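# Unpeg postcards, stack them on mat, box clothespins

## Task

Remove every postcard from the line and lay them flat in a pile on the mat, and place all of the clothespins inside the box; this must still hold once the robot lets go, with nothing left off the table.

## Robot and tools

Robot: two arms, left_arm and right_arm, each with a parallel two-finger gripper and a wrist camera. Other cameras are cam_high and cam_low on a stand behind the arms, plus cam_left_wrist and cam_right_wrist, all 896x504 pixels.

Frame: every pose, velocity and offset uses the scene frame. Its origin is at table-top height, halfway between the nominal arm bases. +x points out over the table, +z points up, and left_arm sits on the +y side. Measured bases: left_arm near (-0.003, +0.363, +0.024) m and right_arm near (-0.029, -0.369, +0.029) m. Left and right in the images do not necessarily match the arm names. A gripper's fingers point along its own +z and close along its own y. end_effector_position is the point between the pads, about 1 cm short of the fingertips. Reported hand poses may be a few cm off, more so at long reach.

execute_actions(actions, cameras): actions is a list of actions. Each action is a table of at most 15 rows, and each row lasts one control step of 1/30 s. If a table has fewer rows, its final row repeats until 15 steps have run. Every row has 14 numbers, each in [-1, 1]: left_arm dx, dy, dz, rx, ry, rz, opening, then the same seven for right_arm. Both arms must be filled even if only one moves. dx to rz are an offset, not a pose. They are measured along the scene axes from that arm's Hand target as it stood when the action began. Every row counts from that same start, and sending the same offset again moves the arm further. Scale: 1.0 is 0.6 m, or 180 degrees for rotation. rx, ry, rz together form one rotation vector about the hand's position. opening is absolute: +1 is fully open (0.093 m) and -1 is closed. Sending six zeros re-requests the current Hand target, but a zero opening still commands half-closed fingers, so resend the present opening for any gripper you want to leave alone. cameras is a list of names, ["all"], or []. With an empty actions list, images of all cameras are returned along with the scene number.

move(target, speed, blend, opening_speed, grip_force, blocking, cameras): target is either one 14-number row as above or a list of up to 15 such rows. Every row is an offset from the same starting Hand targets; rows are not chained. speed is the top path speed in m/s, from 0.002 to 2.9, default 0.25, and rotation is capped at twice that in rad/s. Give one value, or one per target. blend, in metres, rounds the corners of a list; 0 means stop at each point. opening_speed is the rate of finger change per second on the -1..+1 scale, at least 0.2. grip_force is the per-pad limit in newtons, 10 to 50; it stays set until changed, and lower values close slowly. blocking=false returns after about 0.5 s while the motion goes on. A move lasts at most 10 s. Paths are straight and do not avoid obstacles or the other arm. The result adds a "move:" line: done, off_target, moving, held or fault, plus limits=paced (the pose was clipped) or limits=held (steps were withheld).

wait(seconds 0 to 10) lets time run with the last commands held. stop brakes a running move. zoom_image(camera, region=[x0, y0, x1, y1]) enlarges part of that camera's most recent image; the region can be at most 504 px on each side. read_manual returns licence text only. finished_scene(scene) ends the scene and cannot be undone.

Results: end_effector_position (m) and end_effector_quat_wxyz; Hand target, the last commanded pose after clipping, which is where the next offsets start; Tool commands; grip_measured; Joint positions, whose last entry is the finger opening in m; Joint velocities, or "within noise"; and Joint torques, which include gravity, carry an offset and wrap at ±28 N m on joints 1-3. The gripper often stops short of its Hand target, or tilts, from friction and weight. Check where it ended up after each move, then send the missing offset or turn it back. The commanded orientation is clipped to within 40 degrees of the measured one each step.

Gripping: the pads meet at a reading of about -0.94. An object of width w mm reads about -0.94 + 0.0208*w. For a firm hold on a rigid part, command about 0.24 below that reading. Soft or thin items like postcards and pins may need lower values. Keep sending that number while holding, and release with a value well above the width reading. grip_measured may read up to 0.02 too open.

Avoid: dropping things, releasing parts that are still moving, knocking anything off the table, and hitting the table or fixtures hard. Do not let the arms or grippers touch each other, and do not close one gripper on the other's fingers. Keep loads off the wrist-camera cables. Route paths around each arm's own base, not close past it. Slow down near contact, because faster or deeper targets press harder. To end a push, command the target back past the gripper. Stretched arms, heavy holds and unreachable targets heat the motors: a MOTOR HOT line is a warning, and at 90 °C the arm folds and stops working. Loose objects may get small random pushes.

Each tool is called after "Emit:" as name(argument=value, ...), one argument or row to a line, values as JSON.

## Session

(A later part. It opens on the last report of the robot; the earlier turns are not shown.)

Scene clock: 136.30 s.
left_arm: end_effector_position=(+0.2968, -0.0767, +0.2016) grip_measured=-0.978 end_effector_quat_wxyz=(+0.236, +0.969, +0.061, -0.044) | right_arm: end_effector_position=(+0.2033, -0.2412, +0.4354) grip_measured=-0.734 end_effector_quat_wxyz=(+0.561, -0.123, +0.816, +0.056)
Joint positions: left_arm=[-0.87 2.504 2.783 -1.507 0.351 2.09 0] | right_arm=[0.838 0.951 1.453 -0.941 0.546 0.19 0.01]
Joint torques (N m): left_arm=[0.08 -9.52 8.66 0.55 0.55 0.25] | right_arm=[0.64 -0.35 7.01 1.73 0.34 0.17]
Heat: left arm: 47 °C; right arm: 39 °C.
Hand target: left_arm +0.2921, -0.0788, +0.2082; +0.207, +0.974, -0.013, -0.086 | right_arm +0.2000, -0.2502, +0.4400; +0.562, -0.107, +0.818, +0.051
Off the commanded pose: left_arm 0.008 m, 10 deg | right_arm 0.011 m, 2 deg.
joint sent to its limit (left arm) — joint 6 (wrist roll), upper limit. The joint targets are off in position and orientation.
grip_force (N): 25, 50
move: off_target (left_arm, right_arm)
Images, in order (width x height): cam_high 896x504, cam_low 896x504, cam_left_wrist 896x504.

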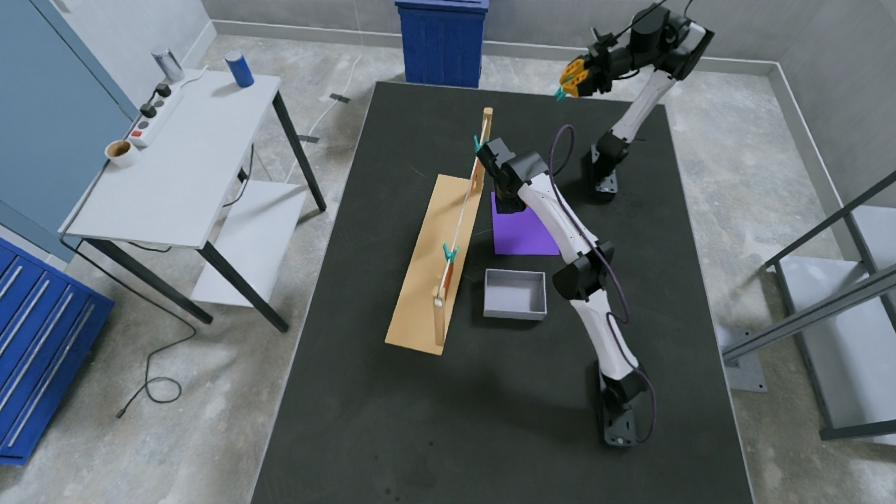

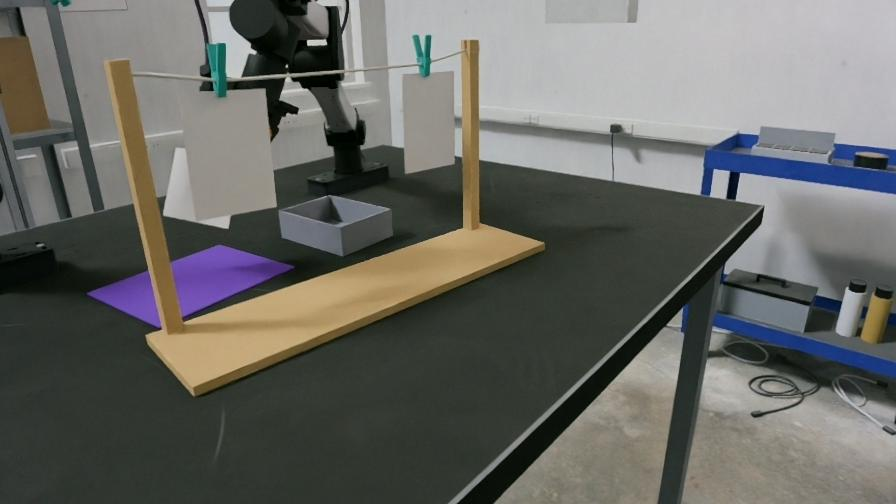

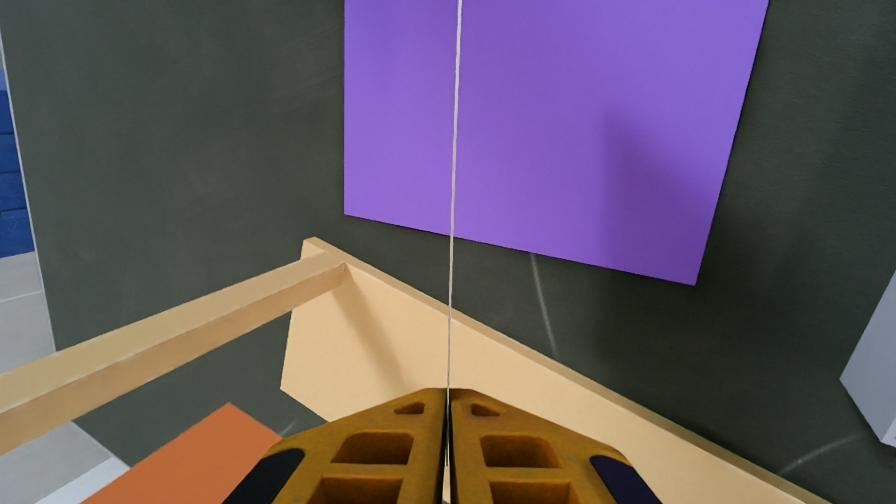

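Emit:
move(
  target=[0.025,-0.072,-0.1,-0.104,-0.0223,0.0545,-1,0,0,0,0,0,0,-1],
  speed=0.12,
  cameras=["cam_low","cam_left_wrist","cam_high"],
)

Emit:
zoom_image(
  camera="cam_low",
  region=[80, 120, 320, 320],
)

Emit:
zoom_image(
  camera="cam_high",
  region=[460, 150, 610, 300],
)

Scene clock: 139.03 s.
left_arm: end_effector_position=(+0.3084, -0.1121, +0.1148) grip_measured=-0.978 end_effector_quat_wxyz=(+0.324, +0.943, +0.063, -0.040) | right_arm: end_effector_position=(+0.2033, -0.2412, +0.4354) grip_measured=-0.734 end_effector_quat_wxyz=(+0.561, -0.123, +0.816, +0.056)
Joint positions: left_arm=[-0.87 2.323 2.007 -0.739 0.441 2.026 0] | right_arm=[0.838 0.951 1.453 -0.941 0.546 0.19 0.01]
Joint torques (N m): left_arm=[-0.13 -14.83 5.35 1.6 0.65 -0.05] | right_arm=[0.65 -0.35 6.98 1.72 0.34 0.17]
Heat: left arm: 46 °C; right arm: 39 °C.
Hand target: left_arm +0.3071, -0.1220, +0.1482; +0.369, +0.928, +0.049, -0.030 | right_arm +0.2000, -0.2502, +0.4400; +0.562, -0.107, +0.818, +0.051
Off the commanded pose: left_arm 0.035 m, 6 deg | right_arm 0.011 m, 2 deg.
grip_force (N): 25, 50
move: off_target (left_arm, right_arm)
Images, in order (width x height): cam_high 896x504, cam_low 896x504, cam_left_wrist 896x504.

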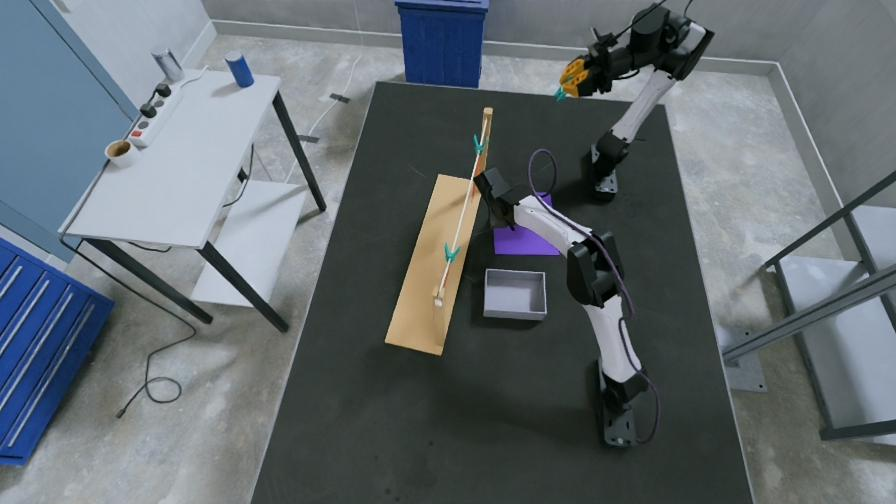

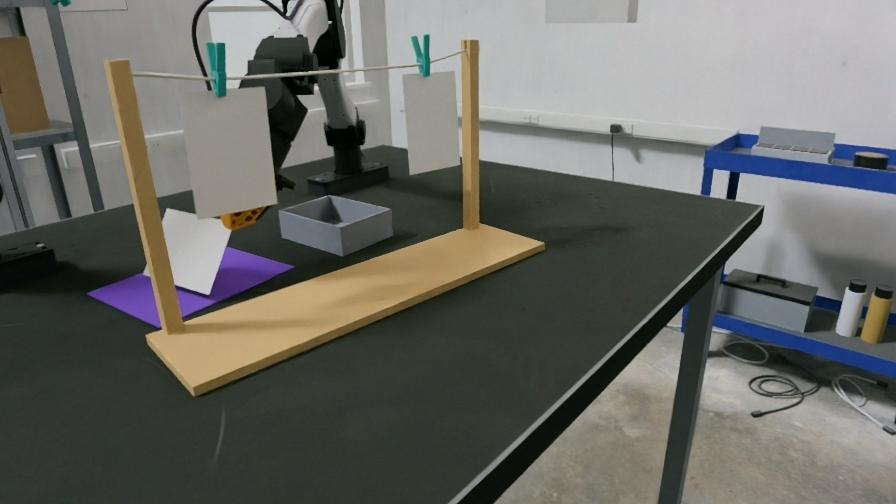

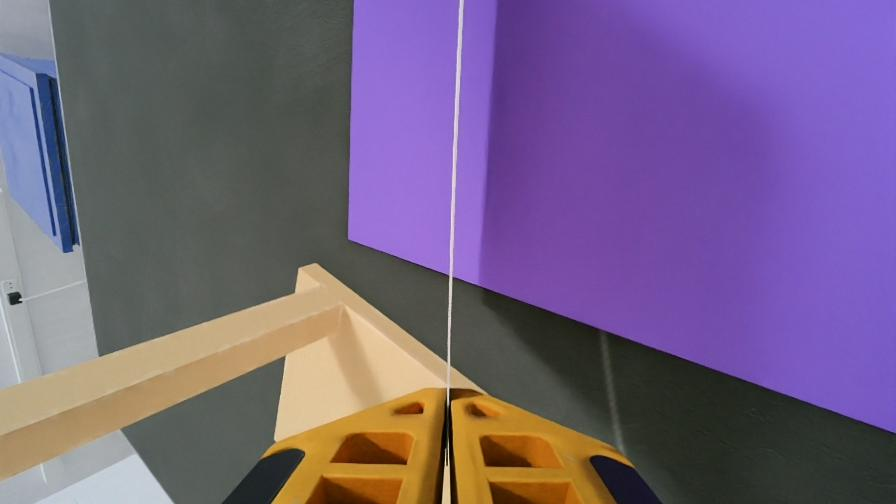

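Scaled by 2.100 from the camera's 896x504 image, which has a finer 1280x720 frame.

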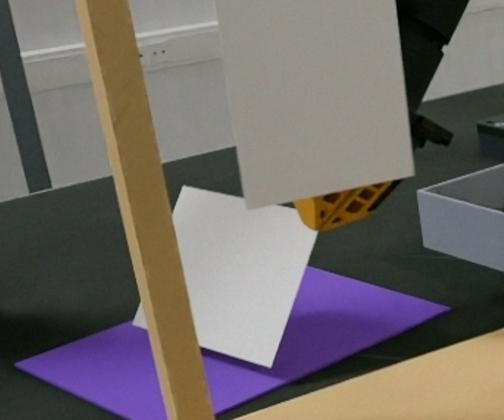

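Scaled by 3.360 from the camera's 896x504 image, which has a finer 1280x720 frame.

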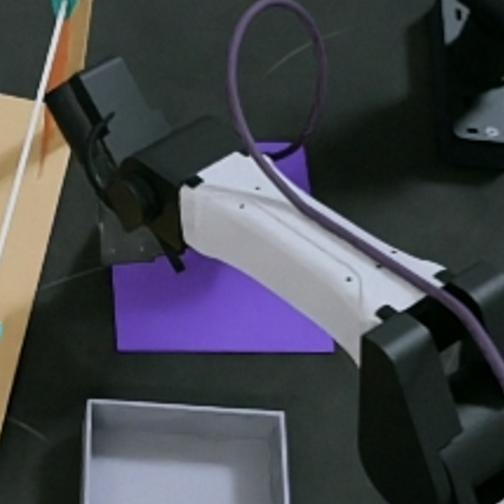

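Emit:
move(
  target=[0.005,-0.03,-0.04,0,0,-0.035,-1,0,0,0,0,0,0,-1],
  speed=0.06,
  cameras=["cam_low","cam_left_wrist","cam_high"],
)

Emit:
zoom_image(
  camera="cam_low",
  region=[80, 120, 320, 320],
)

Scene clock: 140.97 s.
left_arm: end_effector_position=(+0.3114, -0.1283, +0.1099) grip_measured=-0.978 end_effector_quat_wxyz=(+0.344, +0.937, +0.023, -0.048) | right_arm: end_effector_position=(+0.2033, -0.2412, +0.4354) grip_measured=-0.734 end_effector_quat_wxyz=(+0.561, -0.123, +0.816, +0.056)
Joint positions: left_arm=[-0.87 2.395 2.093 -0.739 0.496 2.09 0] | right_arm=[0.838 0.951 1.453 -0.941 0.546 0.19 0.01]
Joint torques (N m): left_arm=[-0.24 -9.98 10.18 1.13 0.71 0.22] | right_arm=[0.65 -0.31 6.99 1.72 0.34 0.16]
Heat: left arm: 47 °C; right arm: 39 °C.
Hand target: left_arm +0.3101, -0.1400, +0.1242; +0.367, +0.929, -0.002, -0.051 | right_arm +0.2000, -0.2502, +0.4400; +0.562, -0.107, +0.818, +0.051
Off the commanded pose: left_arm 0.019 m, 4 deg | right_arm 0.011 m, 2 deg.
joint sent to its limit (left arm) — joint 6 (wrist roll), upper limit. The joint targets are off in position, not in orientation.
grip_force (N): 25, 50
move: off_target (left_arm, right_arm)
Images, in order (width x height): cam_high 896x504, cam_low 896x504, cam_left_wrist 896x504.

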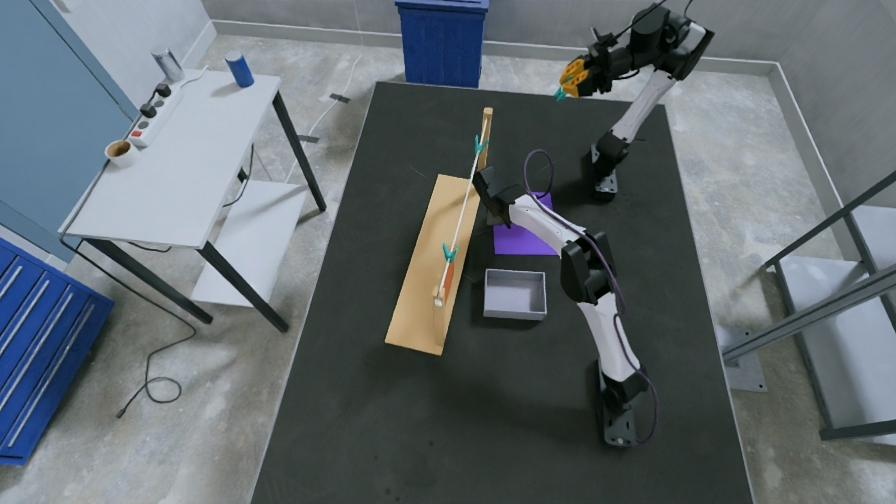

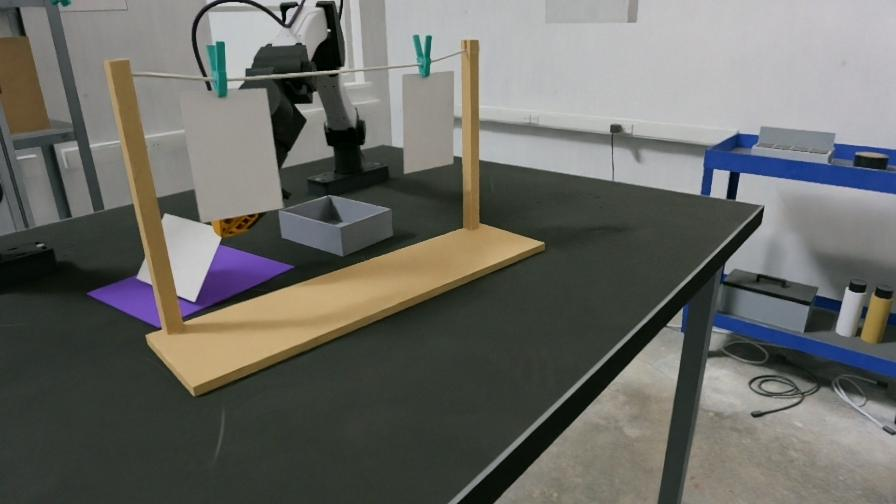

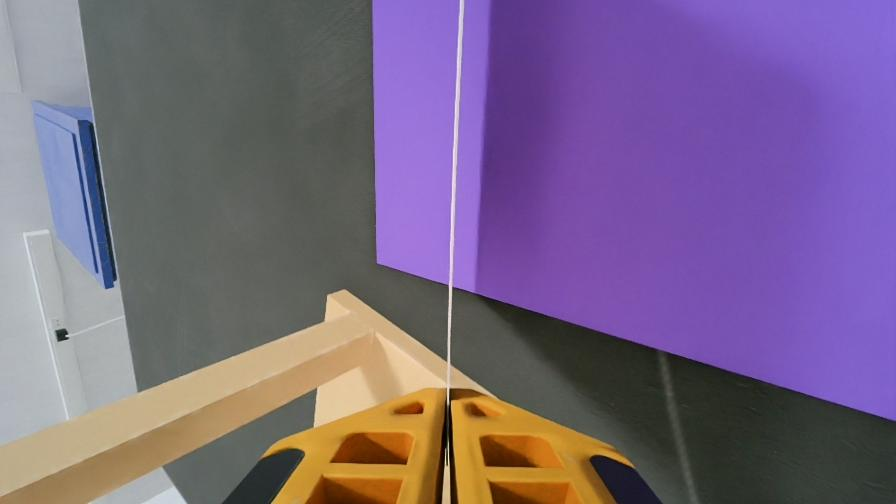

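Scaled by 2.100 from the camera's 896x504 image, which has a finer 1280x720 frame.

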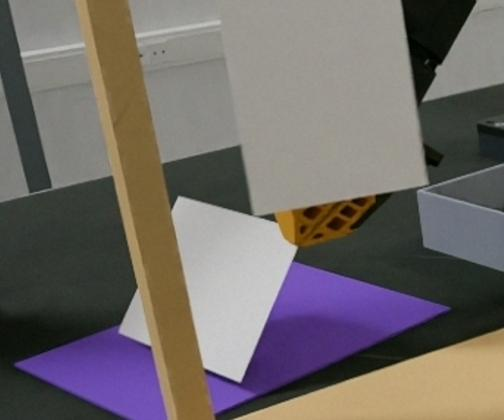

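Emit:
move(
  target=[0.0,0.0,-0.045,0,0,0,-1,0,0,0,0,0,0,-1],
  speed=0.06,
  cameras=["cam_low","cam_left_wrist"],
)

Emit:
zoom_image(
  camera="cam_low",
  region=[80, 120, 320, 320],
)

Scene clock: 142.23 s.
left_arm: end_effector_position=(+0.3126, -0.1308, +0.0998) grip_measured=-0.978 end_effector_quat_wxyz=(+0.348, +0.936, +0.017, -0.046) | right_arm: end_effector_position=(+0.2033, -0.2412, +0.4354) grip_measured=-0.734 end_effector_quat_wxyz=(+0.561, -0.123, +0.816, +0.056)
Joint positions: left_arm=[-0.87 2.409 2.073 -0.699 0.501 2.101 0] | right_arm=[0.838 0.951 1.453 -0.941 0.546 0.19 0.01]
Joint torques (N m): left_arm=[-0.23 -10.03 5.34 1.62 0.66 0.23] | right_arm=[0.62 -0.31 6.94 1.71 0.33 0.16]
Heat: left arm: 47 °C; right arm: 39 °C.
Hand target: left_arm +0.3101, -0.1400, +0.0972; +0.367, +0.929, -0.002, -0.051 | right_arm +0.2000, -0.2502, +0.4400; +0.562, -0.107, +0.818, +0.051
Off the commanded pose: left_arm 0.010 m, 3 deg | right_arm 0.011 m, 2 deg.
joint sent to its limit (left arm) — joint 6 (wrist roll), upper limit. The joint targets are off in position, not in orientation.
grip_force (N): 25, 50
move: off_target (left_arm, right_arm)
Images, in order (width x height): cam_low 896x504, cam_left_wrist 896x504.

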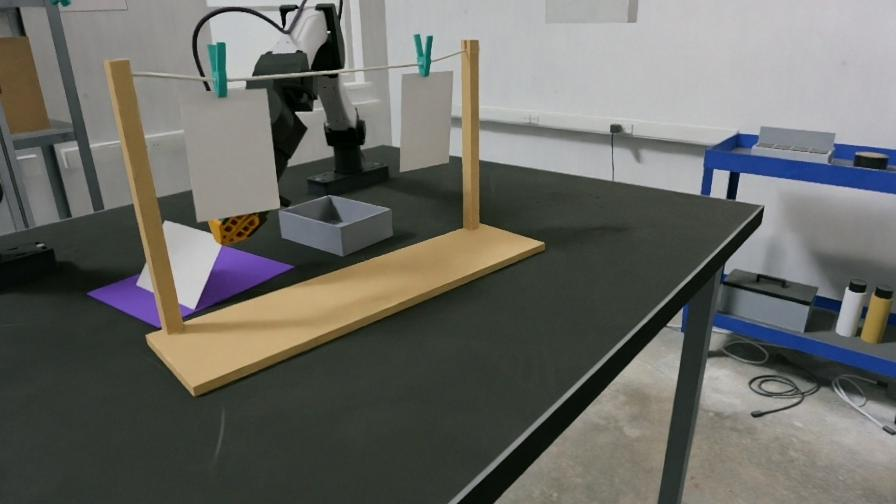

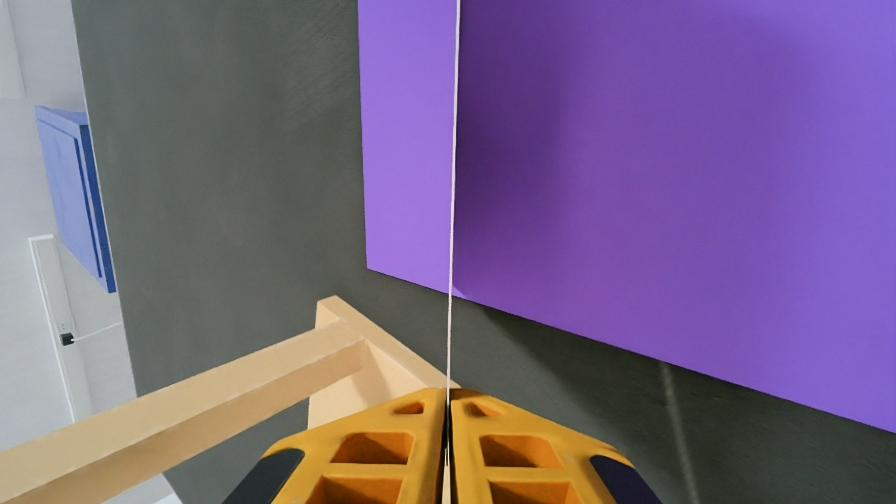

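Scaled by 2.100 from the camera's 896x504 image, which has a finer 1280x720 frame.

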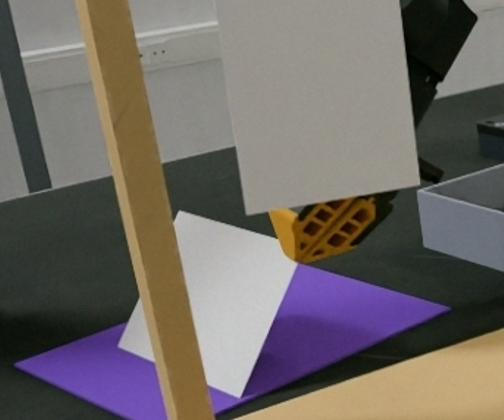

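Emit:
move(
  target=[-0.012,0.012,-0.03,0,0,0,-1,0,0,0,0,0,0,-1],
  speed=0.05,
  cameras=["cam_low","cam_left_wrist"],
)

Emit:
zoom_image(
  camera="cam_low",
  region=[80, 120, 320, 320],
)

Scene clock: 143.60 s.
left_arm: end_effector_position=(+0.3088, -0.1343, +0.0768) grip_measured=-0.978 end_effector_quat_wxyz=(+0.368, +0.928, +0.006, -0.049) | right_arm: end_effector_position=(+0.2033, -0.2412, +0.4354) grip_measured=-0.734 end_effector_quat_wxyz=(+0.561, -0.123, +0.816, +0.056)
Joint positions: left_arm=[-0.87 2.409 1.955 -0.547 0.536 2.104 0] | right_arm=[0.838 0.951 1.453 -0.941 0.546 0.19 0.01]
Joint torques (N m): left_arm=[-0.35 -12.56 4.38 1.17 0.27 0.18] | right_arm=[0.61 -0.34 6.97 1.72 0.34 0.17]
Heat: left arm: 46 °C; right arm: 39 °C.
Hand target: left_arm +0.3029, -0.1328, +0.0792; +0.367, +0.929, -0.002, -0.051 | right_arm +0.2000, -0.2502, +0.4400; +0.562, -0.107, +0.818, +0.051
Off the commanded pose: left_arm 0.007 m, 1 deg | right_arm 0.011 m, 2 deg.
joint sent to its limit (left arm) — joint 6 (wrist roll), upper limit. The joint targets are off in position, not in orientation.
grip_force (N): 25, 50
move: off_target (right_arm)
Images, in order (width x height): cam_low 896x504, cam_left_wrist 896x504.

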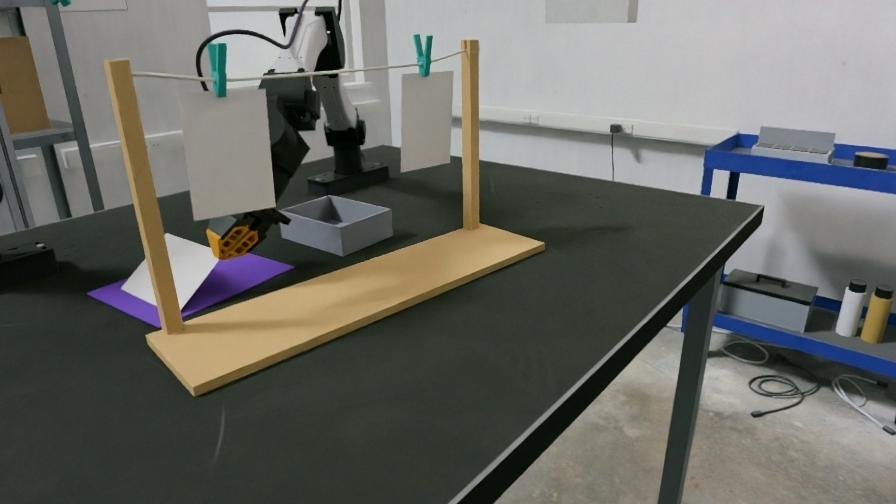

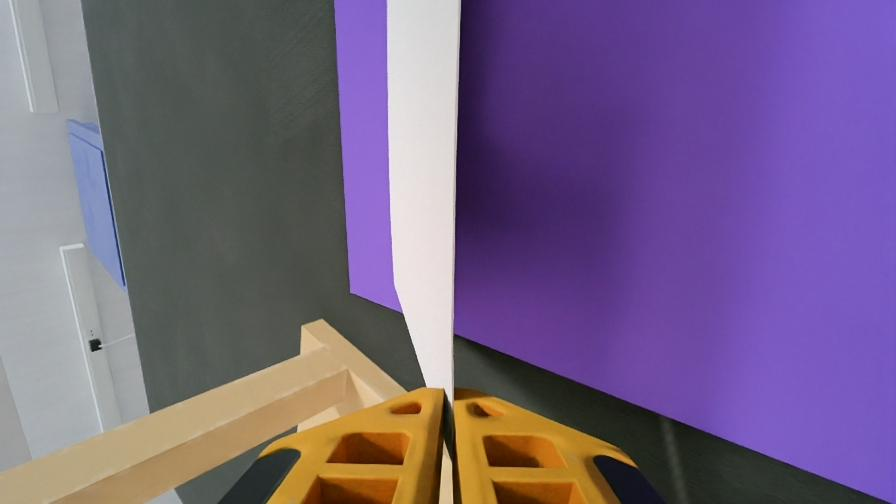

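Scaled by 2.100 from the camera's 896x504 image, which has a finer 1280x720 frame.

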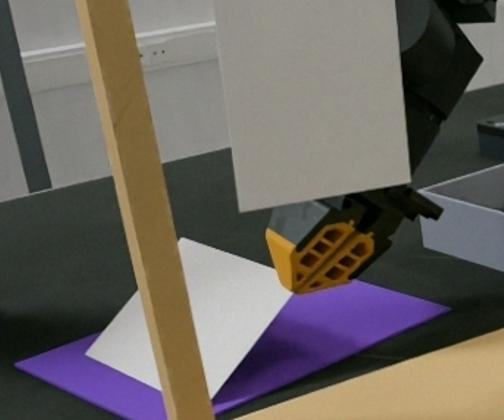

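Emit:
move(
  target=[
    [0,0.01,0.02,0,0,0,-1,0,0,0,0,0,0,-1],
    [0,0.01,0.02,0,0,0,-0.4,0,0,0,0,0,0,-1],
  ],
  speed=0.05,
  opening_speed=0.4,
  grip_force=[50,50],
  cameras=["cam_low","cam_left_wrist"],
)

Emit:
zoom_image(
  camera="cam_low",
  region=[80, 120, 320, 320],
)

Scene clock: 146.87 s.
left_arm: end_effector_position=(+0.3058, -0.1311, +0.0764) grip_measured=-0.402 end_effector_quat_wxyz=(+0.366, +0.929, +0.006, -0.052) | right_arm: end_effector_position=(+0.2033, -0.2412, +0.4354) grip_measured=-0.734 end_effector_quat_wxyz=(+0.561, -0.123, +0.816, +0.056)
Joint positions: left_arm=[-0.87 2.395 1.932 -0.545 0.538 2.104 0.026] | right_arm=[0.838 0.951 1.453 -0.941 0.546 0.19 0.01]
Joint torques (N m): left_arm=[0.18 -14.01 5.27 0.95 0.3 0.17] | right_arm=[0.68 -0.31 6.97 1.71 0.36 0.17]
Heat: left arm: 46 °C; right arm: 39 °C.
Hand target: left_arm +0.3029, -0.1268, +0.0912; +0.367, +0.929, -0.002, -0.051 | right_arm +0.2000, -0.2502, +0.4400; +0.562, -0.107, +0.818, +0.051
Off the commanded pose: left_arm 0.016 m, 1 deg | right_arm 0.011 m, 2 deg.
joint sent to its limit (left arm) — joint 6 (wrist roll), upper limit. The joint targets are off in position, not in orientation.
move: off_target (left_arm, right_arm); target 2's new opening was sent with left_arm's hand 0.013 m and 1 deg from that target
Images, in order (width x height): cam_low 896x504, cam_left_wrist 896x504.

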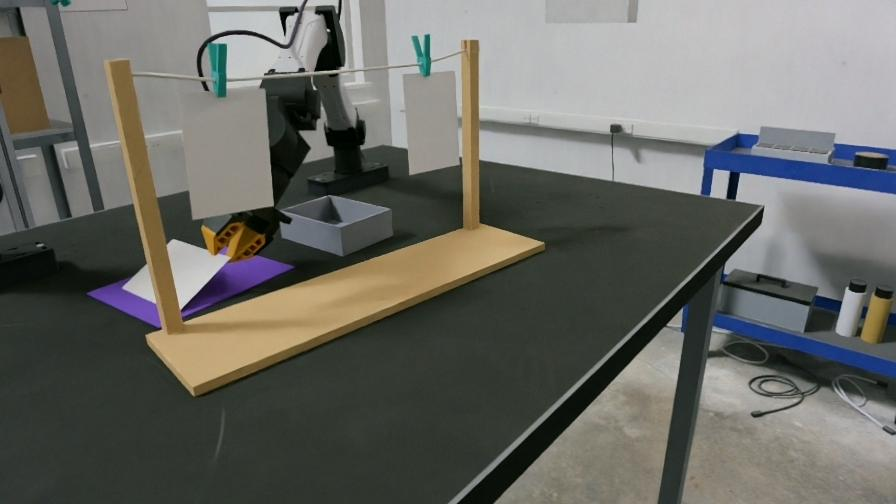

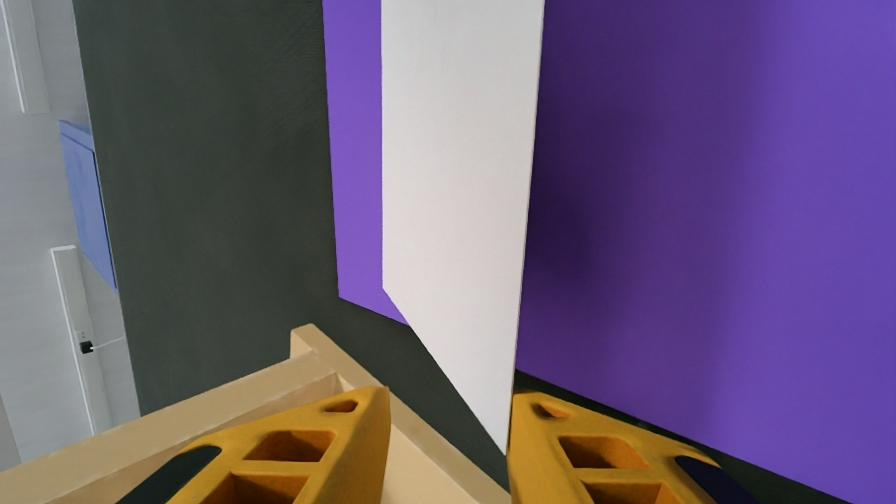

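Scaled by 2.100 from the camera's 896x504 image, which has a finer 1280x720 frame.

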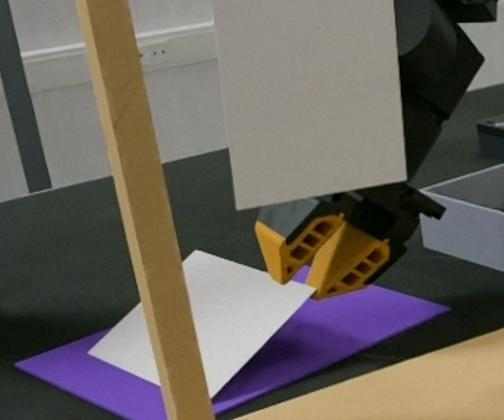

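Emit:
move(
  target=[0.01,0.045,0.05,0,0,0,-0.4,0,0,0,0,0,0,-1],
  speed=0.3,
  cameras=["cam_low","cam_left_wrist"],
)

Emit:
zoom_image(
  camera="cam_low",
  region=[80, 120, 320, 320],
)

Scene clock: 148.43 s.
left_arm: end_effector_position=(+0.3176, -0.1038, +0.1027) grip_measured=-0.402 end_effector_quat_wxyz=(+0.368, +0.929, +0.028, -0.043) | right_arm: end_effector_position=(+0.2033, -0.2412, +0.4354) grip_measured=-0.734 end_effector_quat_wxyz=(+0.561, -0.123, +0.816, +0.056)
Joint positions: left_arm=[-0.823 2.297 1.866 -0.576 0.538 2.104 0.026] | right_arm=[0.838 0.951 1.453 -0.941 0.546 0.19 0.01]
Joint torques (N m): left_arm=[-0.36 -14.16 5.29 0.87 0.46 0.18] | right_arm=[0.62 -0.35 6.97 1.72 0.35 0.18]
Heat: left arm: 46 °C; right arm: 39 °C.
Hand target: left_arm +0.3089, -0.0998, +0.1212; +0.367, +0.929, -0.002, -0.051 | right_arm +0.2000, -0.2502, +0.4400; +0.562, -0.107, +0.818, +0.051
Off the commanded pose: left_arm 0.021 m, 4 deg | right_arm 0.011 m, 2 deg.
joint sent to its limit (left arm) — joint 6 (wrist roll), upper limit. The joint targets are off in position and orientation.
move: off_target (left_arm, right_arm)
Images, in order (width x height): cam_low 896x504, cam_left_wrist 896x504.

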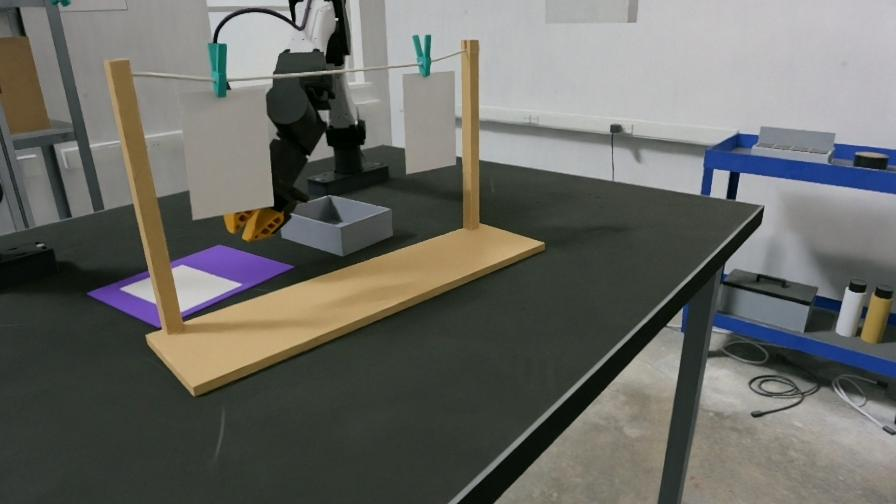

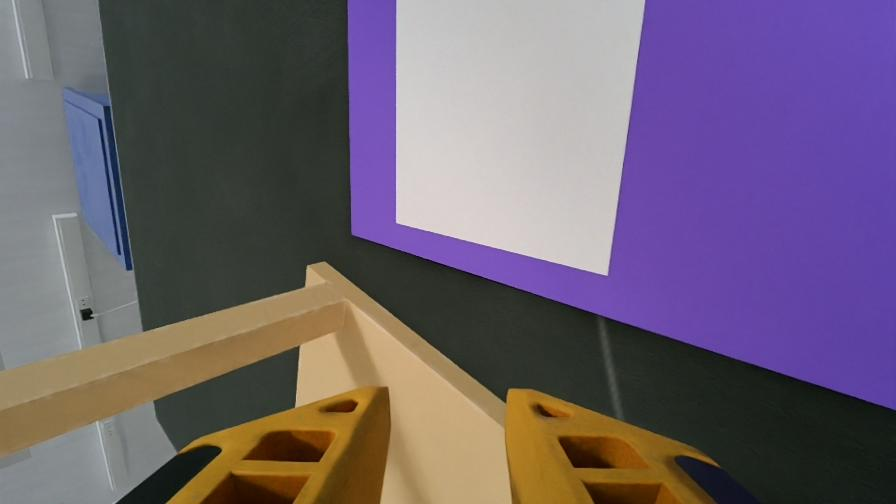

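Scaled by 2.100 from the camera's 896x504 image, which has a finer 1280x720 frame.

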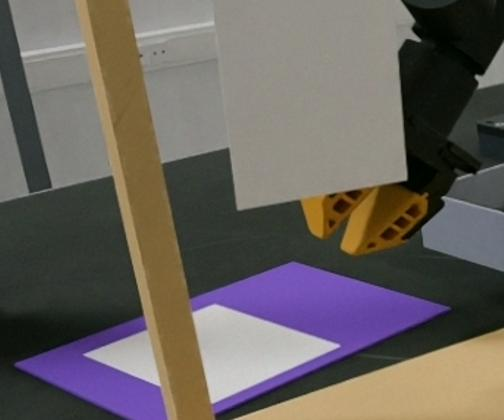

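Emit:
move(
  target=[
    [-0.015,0.115,0.215,0,0,0,-0.4,0,0,0,0,0,0,-1],
    [-0.17,0.6,0.4,-0.2082,0.4062,0.3386,-0.4,0,0,0,0,0,0,-1],
  ],
  speed=0.25,
  blend=[0.03,0],
  cameras=["cam_high","cam_low"],
)

Emit:
zoom_image(
  camera="cam_high",
  region=[440, 150, 640, 350],
)

Scene clock: 154.43 s.
left_arm: end_effector_position=(+0.2075, +0.2603, +0.3438) grip_measured=-0.402 end_effector_quat_wxyz=(+0.503, +0.431, +0.647, -0.377) | right_arm: end_effector_position=(+0.2033, -0.2412, +0.4354) grip_measured=-0.734 end_effector_quat_wxyz=(+0.561, -0.123, +0.816, +0.056)
Joint positions: left_arm=[0.318 1.168 1.217 -1.547 1.36 1.442 0.026] | right_arm=[0.838 0.951 1.453 -0.941 0.546 0.19 0.01]
Joint torques (N m): left_arm=[0.14 -1.54 8.81 0.16 1.08 0.38] | right_arm=[0.62 -0.31 6.97 1.72 0.35 0.17]
Heat: left arm: 45 °C; right arm: 39 °C.
Hand target: left_arm +0.2069, +0.2602, +0.3612; +0.520, +0.451, +0.620, -0.378 | right_arm +0.2000, -0.2502, +0.4400; +0.562, -0.107, +0.818, +0.051
Off the commanded pose: left_arm 0.017 m, 4 deg | right_arm 0.011 m, 2 deg.
joint sent to its limit (left arm) — joint 4 (wrist pitch), lower limit. The joint targets are off in position, not in orientation.
move: off_target (left_arm, right_arm)
Images, in order (width x height): cam_high 896x504, cam_low 896x504.

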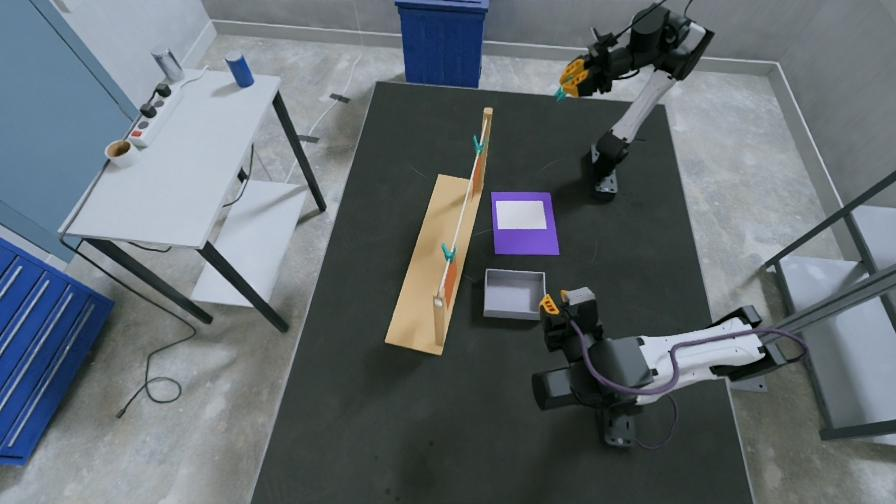

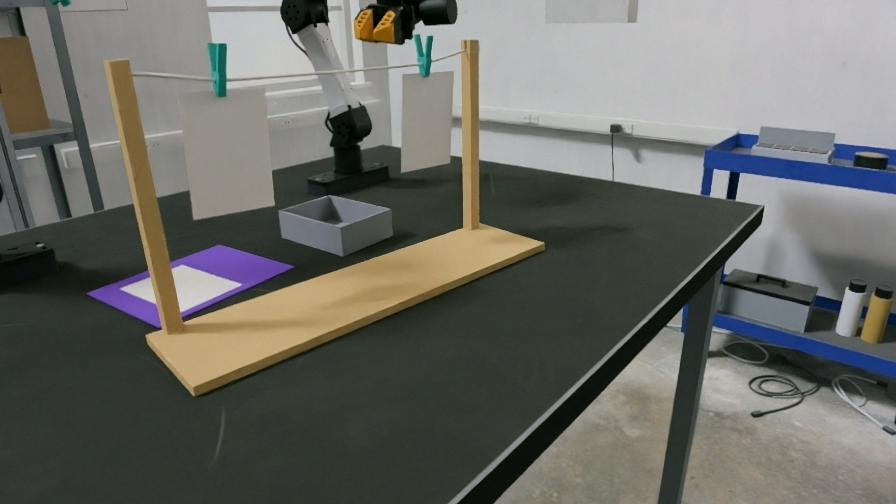

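Scaled by 2.520 from the camera's 896x504 image, which has a finer 1280x720 frame.

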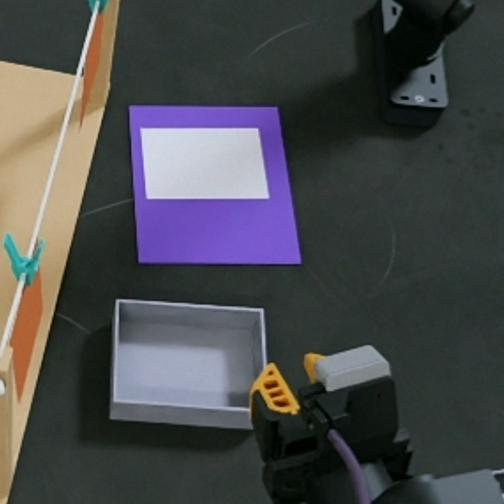

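Emit:
move(
  target=[0,0.0,0,0,0,0,-0.4,0.127,0.53,-0.41,-0.0686,0.1475,0.17,-1],
  speed=0.25,
  cameras=["cam_high","cam_low","cam_right_wrist"],
)

Emit:
zoom_image(
  camera="cam_high",
  region=[440, 150, 640, 350],
)

Scene clock: 157.23 s.
left_arm: end_effector_position=(+0.2075, +0.2603, +0.3438) grip_measured=-0.402 end_effector_quat_wxyz=(+0.503, +0.431, +0.647, -0.377) | right_arm: end_effector_position=(+0.2695, +0.0531, +0.1685) grip_measured=-0.734 end_effector_quat_wxyz=(+0.285, -0.363, +0.881, +0.106)
Joint positions: left_arm=[0.318 1.168 1.217 -1.547 1.36 1.442 0.026] | right_arm=[1.002 1.993 1.686 -0.662 0.149 0.176 0.01]
Joint torques (N m): left_arm=[0.14 -1.48 8.83 0.18 1.07 0.39] | right_arm=[0.57 -9.88 9.99 1.9 -0.1 -0.12]
Heat: left arm: 46 °C; right arm: 39 °C.
Hand target: left_arm +0.2069, +0.2602, +0.3612; +0.520, +0.451, +0.620, -0.378 | right_arm +0.2762, +0.0678, +0.1940; +0.314, -0.362, +0.868, +0.132
Off the commanded pose: left_arm 0.017 m, 4 deg | right_arm 0.030 m, 5 deg.
joint sent to its limit (left arm) — joint 4 (wrist pitch), lower limit. The joint targets are off in position, not in orientation.
move: off_target (left_arm, right_arm)
Images, in order (width x height): cam_high 896x504, cam_low 896x504, cam_right_wrist 896x504.

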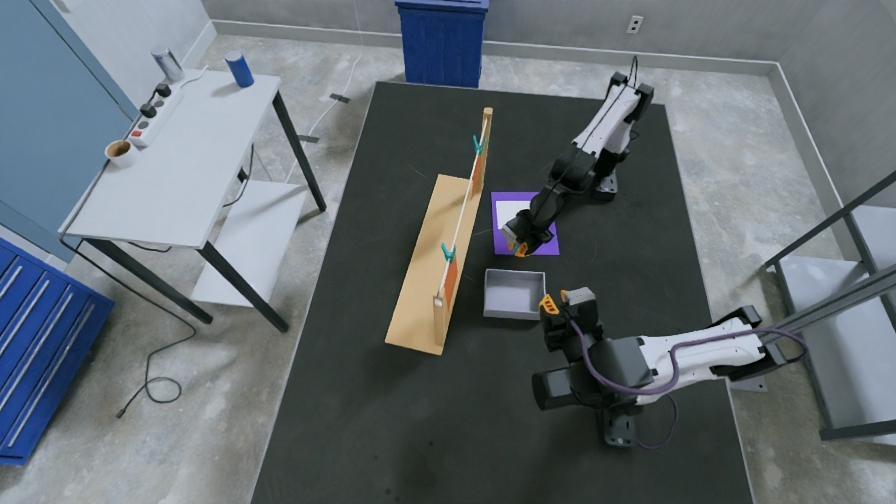

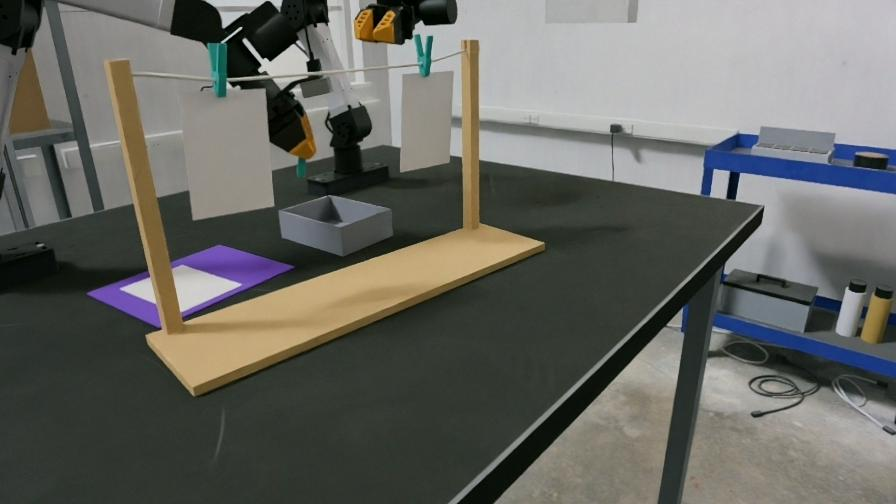

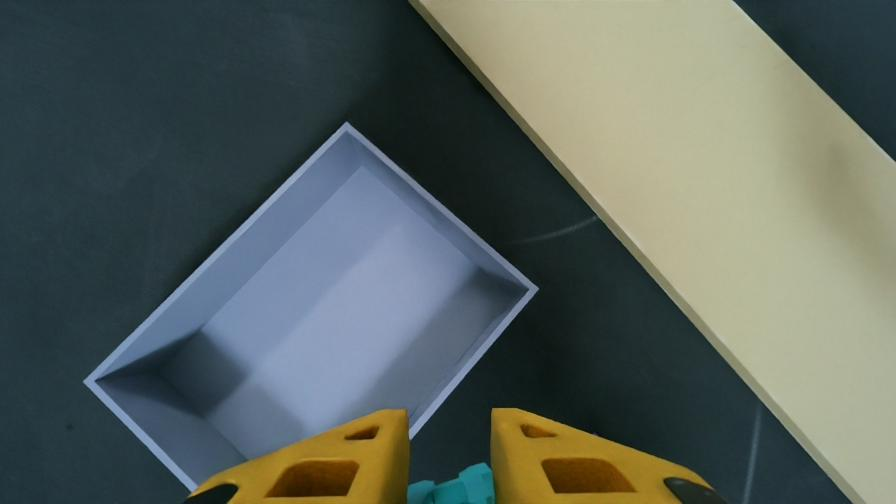

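Scaled by 2.520 from the camera's 896x504 image, which has a finer 1280x720 frame.

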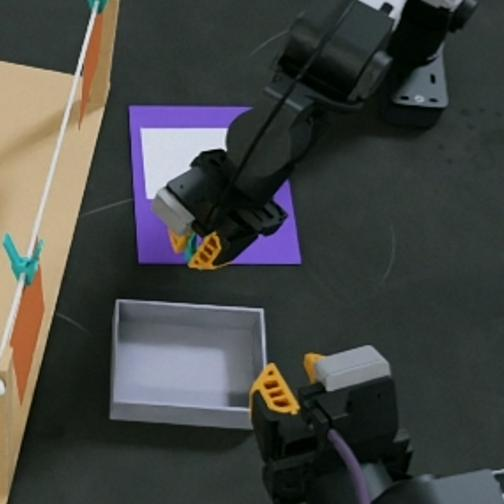

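Emit:
move(
  target=[
    [0,0.0,0,0,0,0,-0.4,-0.013,0.095,-0.03,0,0,0,-1],
    [0,0.0,0,0,0,0,-0.4,-0.013,0.1,-0.145,0,0,0,-1],
  ],
  speed=0.15,
  blend=[0.01,0],
  cameras=["cam_high","cam_low","cam_right_wrist"],
)

Emit:
zoom_image(
  camera="cam_high",
  region=[440, 200, 600, 350],
)

Emit:
zoom_image(
  camera="cam_low",
  region=[240, 140, 420, 260],
)

Scene clock: 159.30 s.
left_arm: end_effector_position=(+0.2075, +0.2603, +0.3438) grip_measured=-0.402 end_effector_quat_wxyz=(+0.503, +0.431, +0.647, -0.377) | right_arm: end_effector_position=(+0.2581, +0.1205, +0.0937) grip_measured=-0.734 end_effector_quat_wxyz=(+0.283, -0.383, +0.871, +0.118)
Joint positions: left_arm=[0.318 1.168 1.217 -1.547 1.36 1.442 0.026] | right_arm=[1.086 2.243 1.77 -0.493 0.161 0.21 0.01]
Joint torques (N m): left_arm=[0.17 -1.54 8.81 0.15 1.06 0.38] | right_arm=[0.08 -11.79 5.67 2.19 0.28 0.15]
Heat: left arm: 46 °C; right arm: 39 °C.
Hand target: left_arm +0.2069, +0.2602, +0.3612; +0.520, +0.451, +0.620, -0.378 | right_arm +0.2684, +0.1278, +0.1070; +0.314, -0.362, +0.868, +0.132
Off the commanded pose: left_arm 0.017 m, 4 deg | right_arm 0.018 m, 5 deg.
joint sent to its limit (left arm) — joint 4 (wrist pitch), lower limit. The joint targets are off in position, not in orientation.
move: off_target (left_arm, right_arm)
Images, in order (width x height): cam_high 896x504, cam_low 896x504, cam_right_wrist 896x504.

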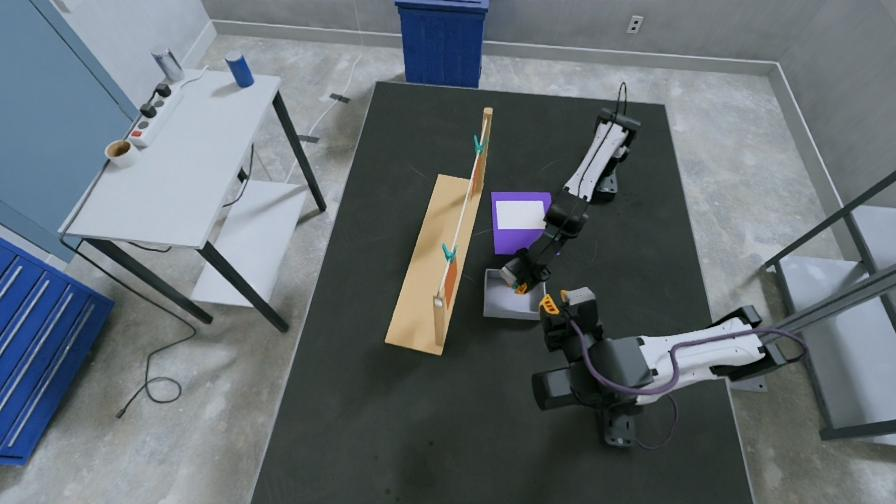

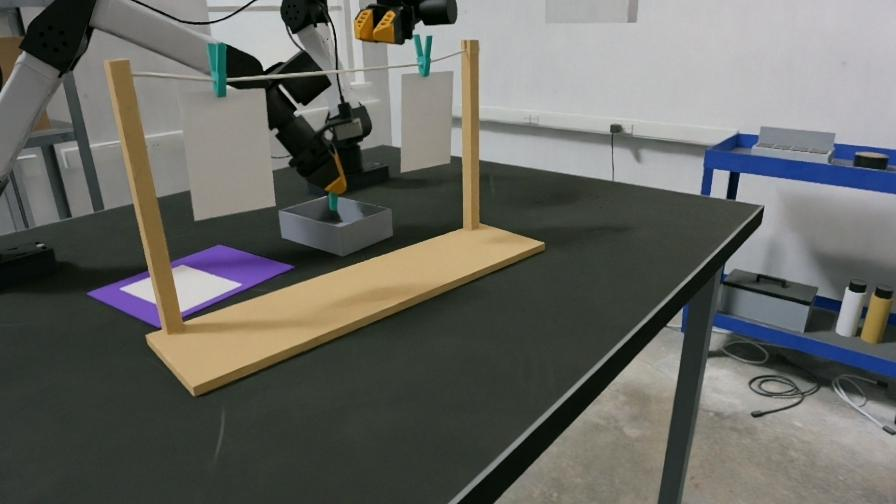

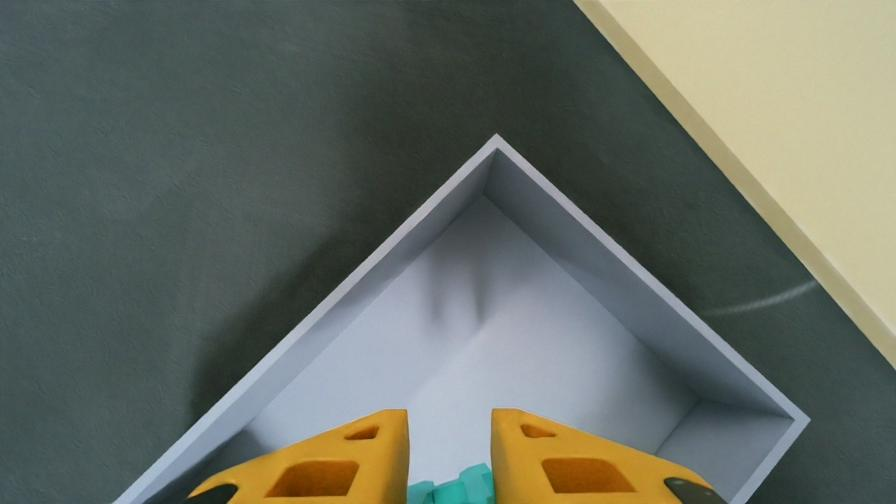

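Scaled by 3.150 from the camera's 896x504 image, which has a finer 1280x720 frame.

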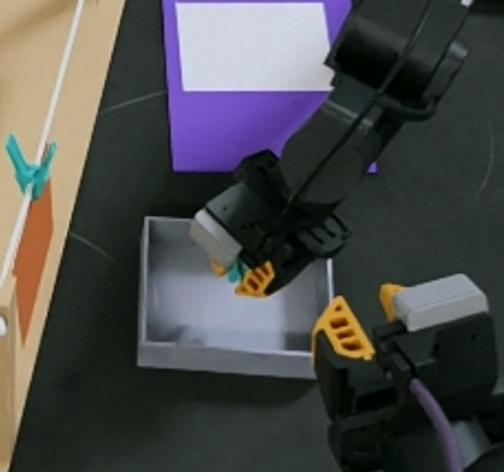

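Scaled by 2.800 from the camera's 896x504 image, which has a finer 1280x720 frame.

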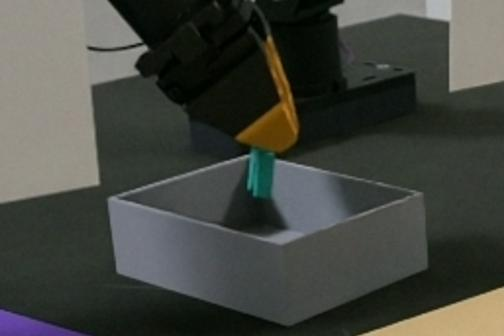

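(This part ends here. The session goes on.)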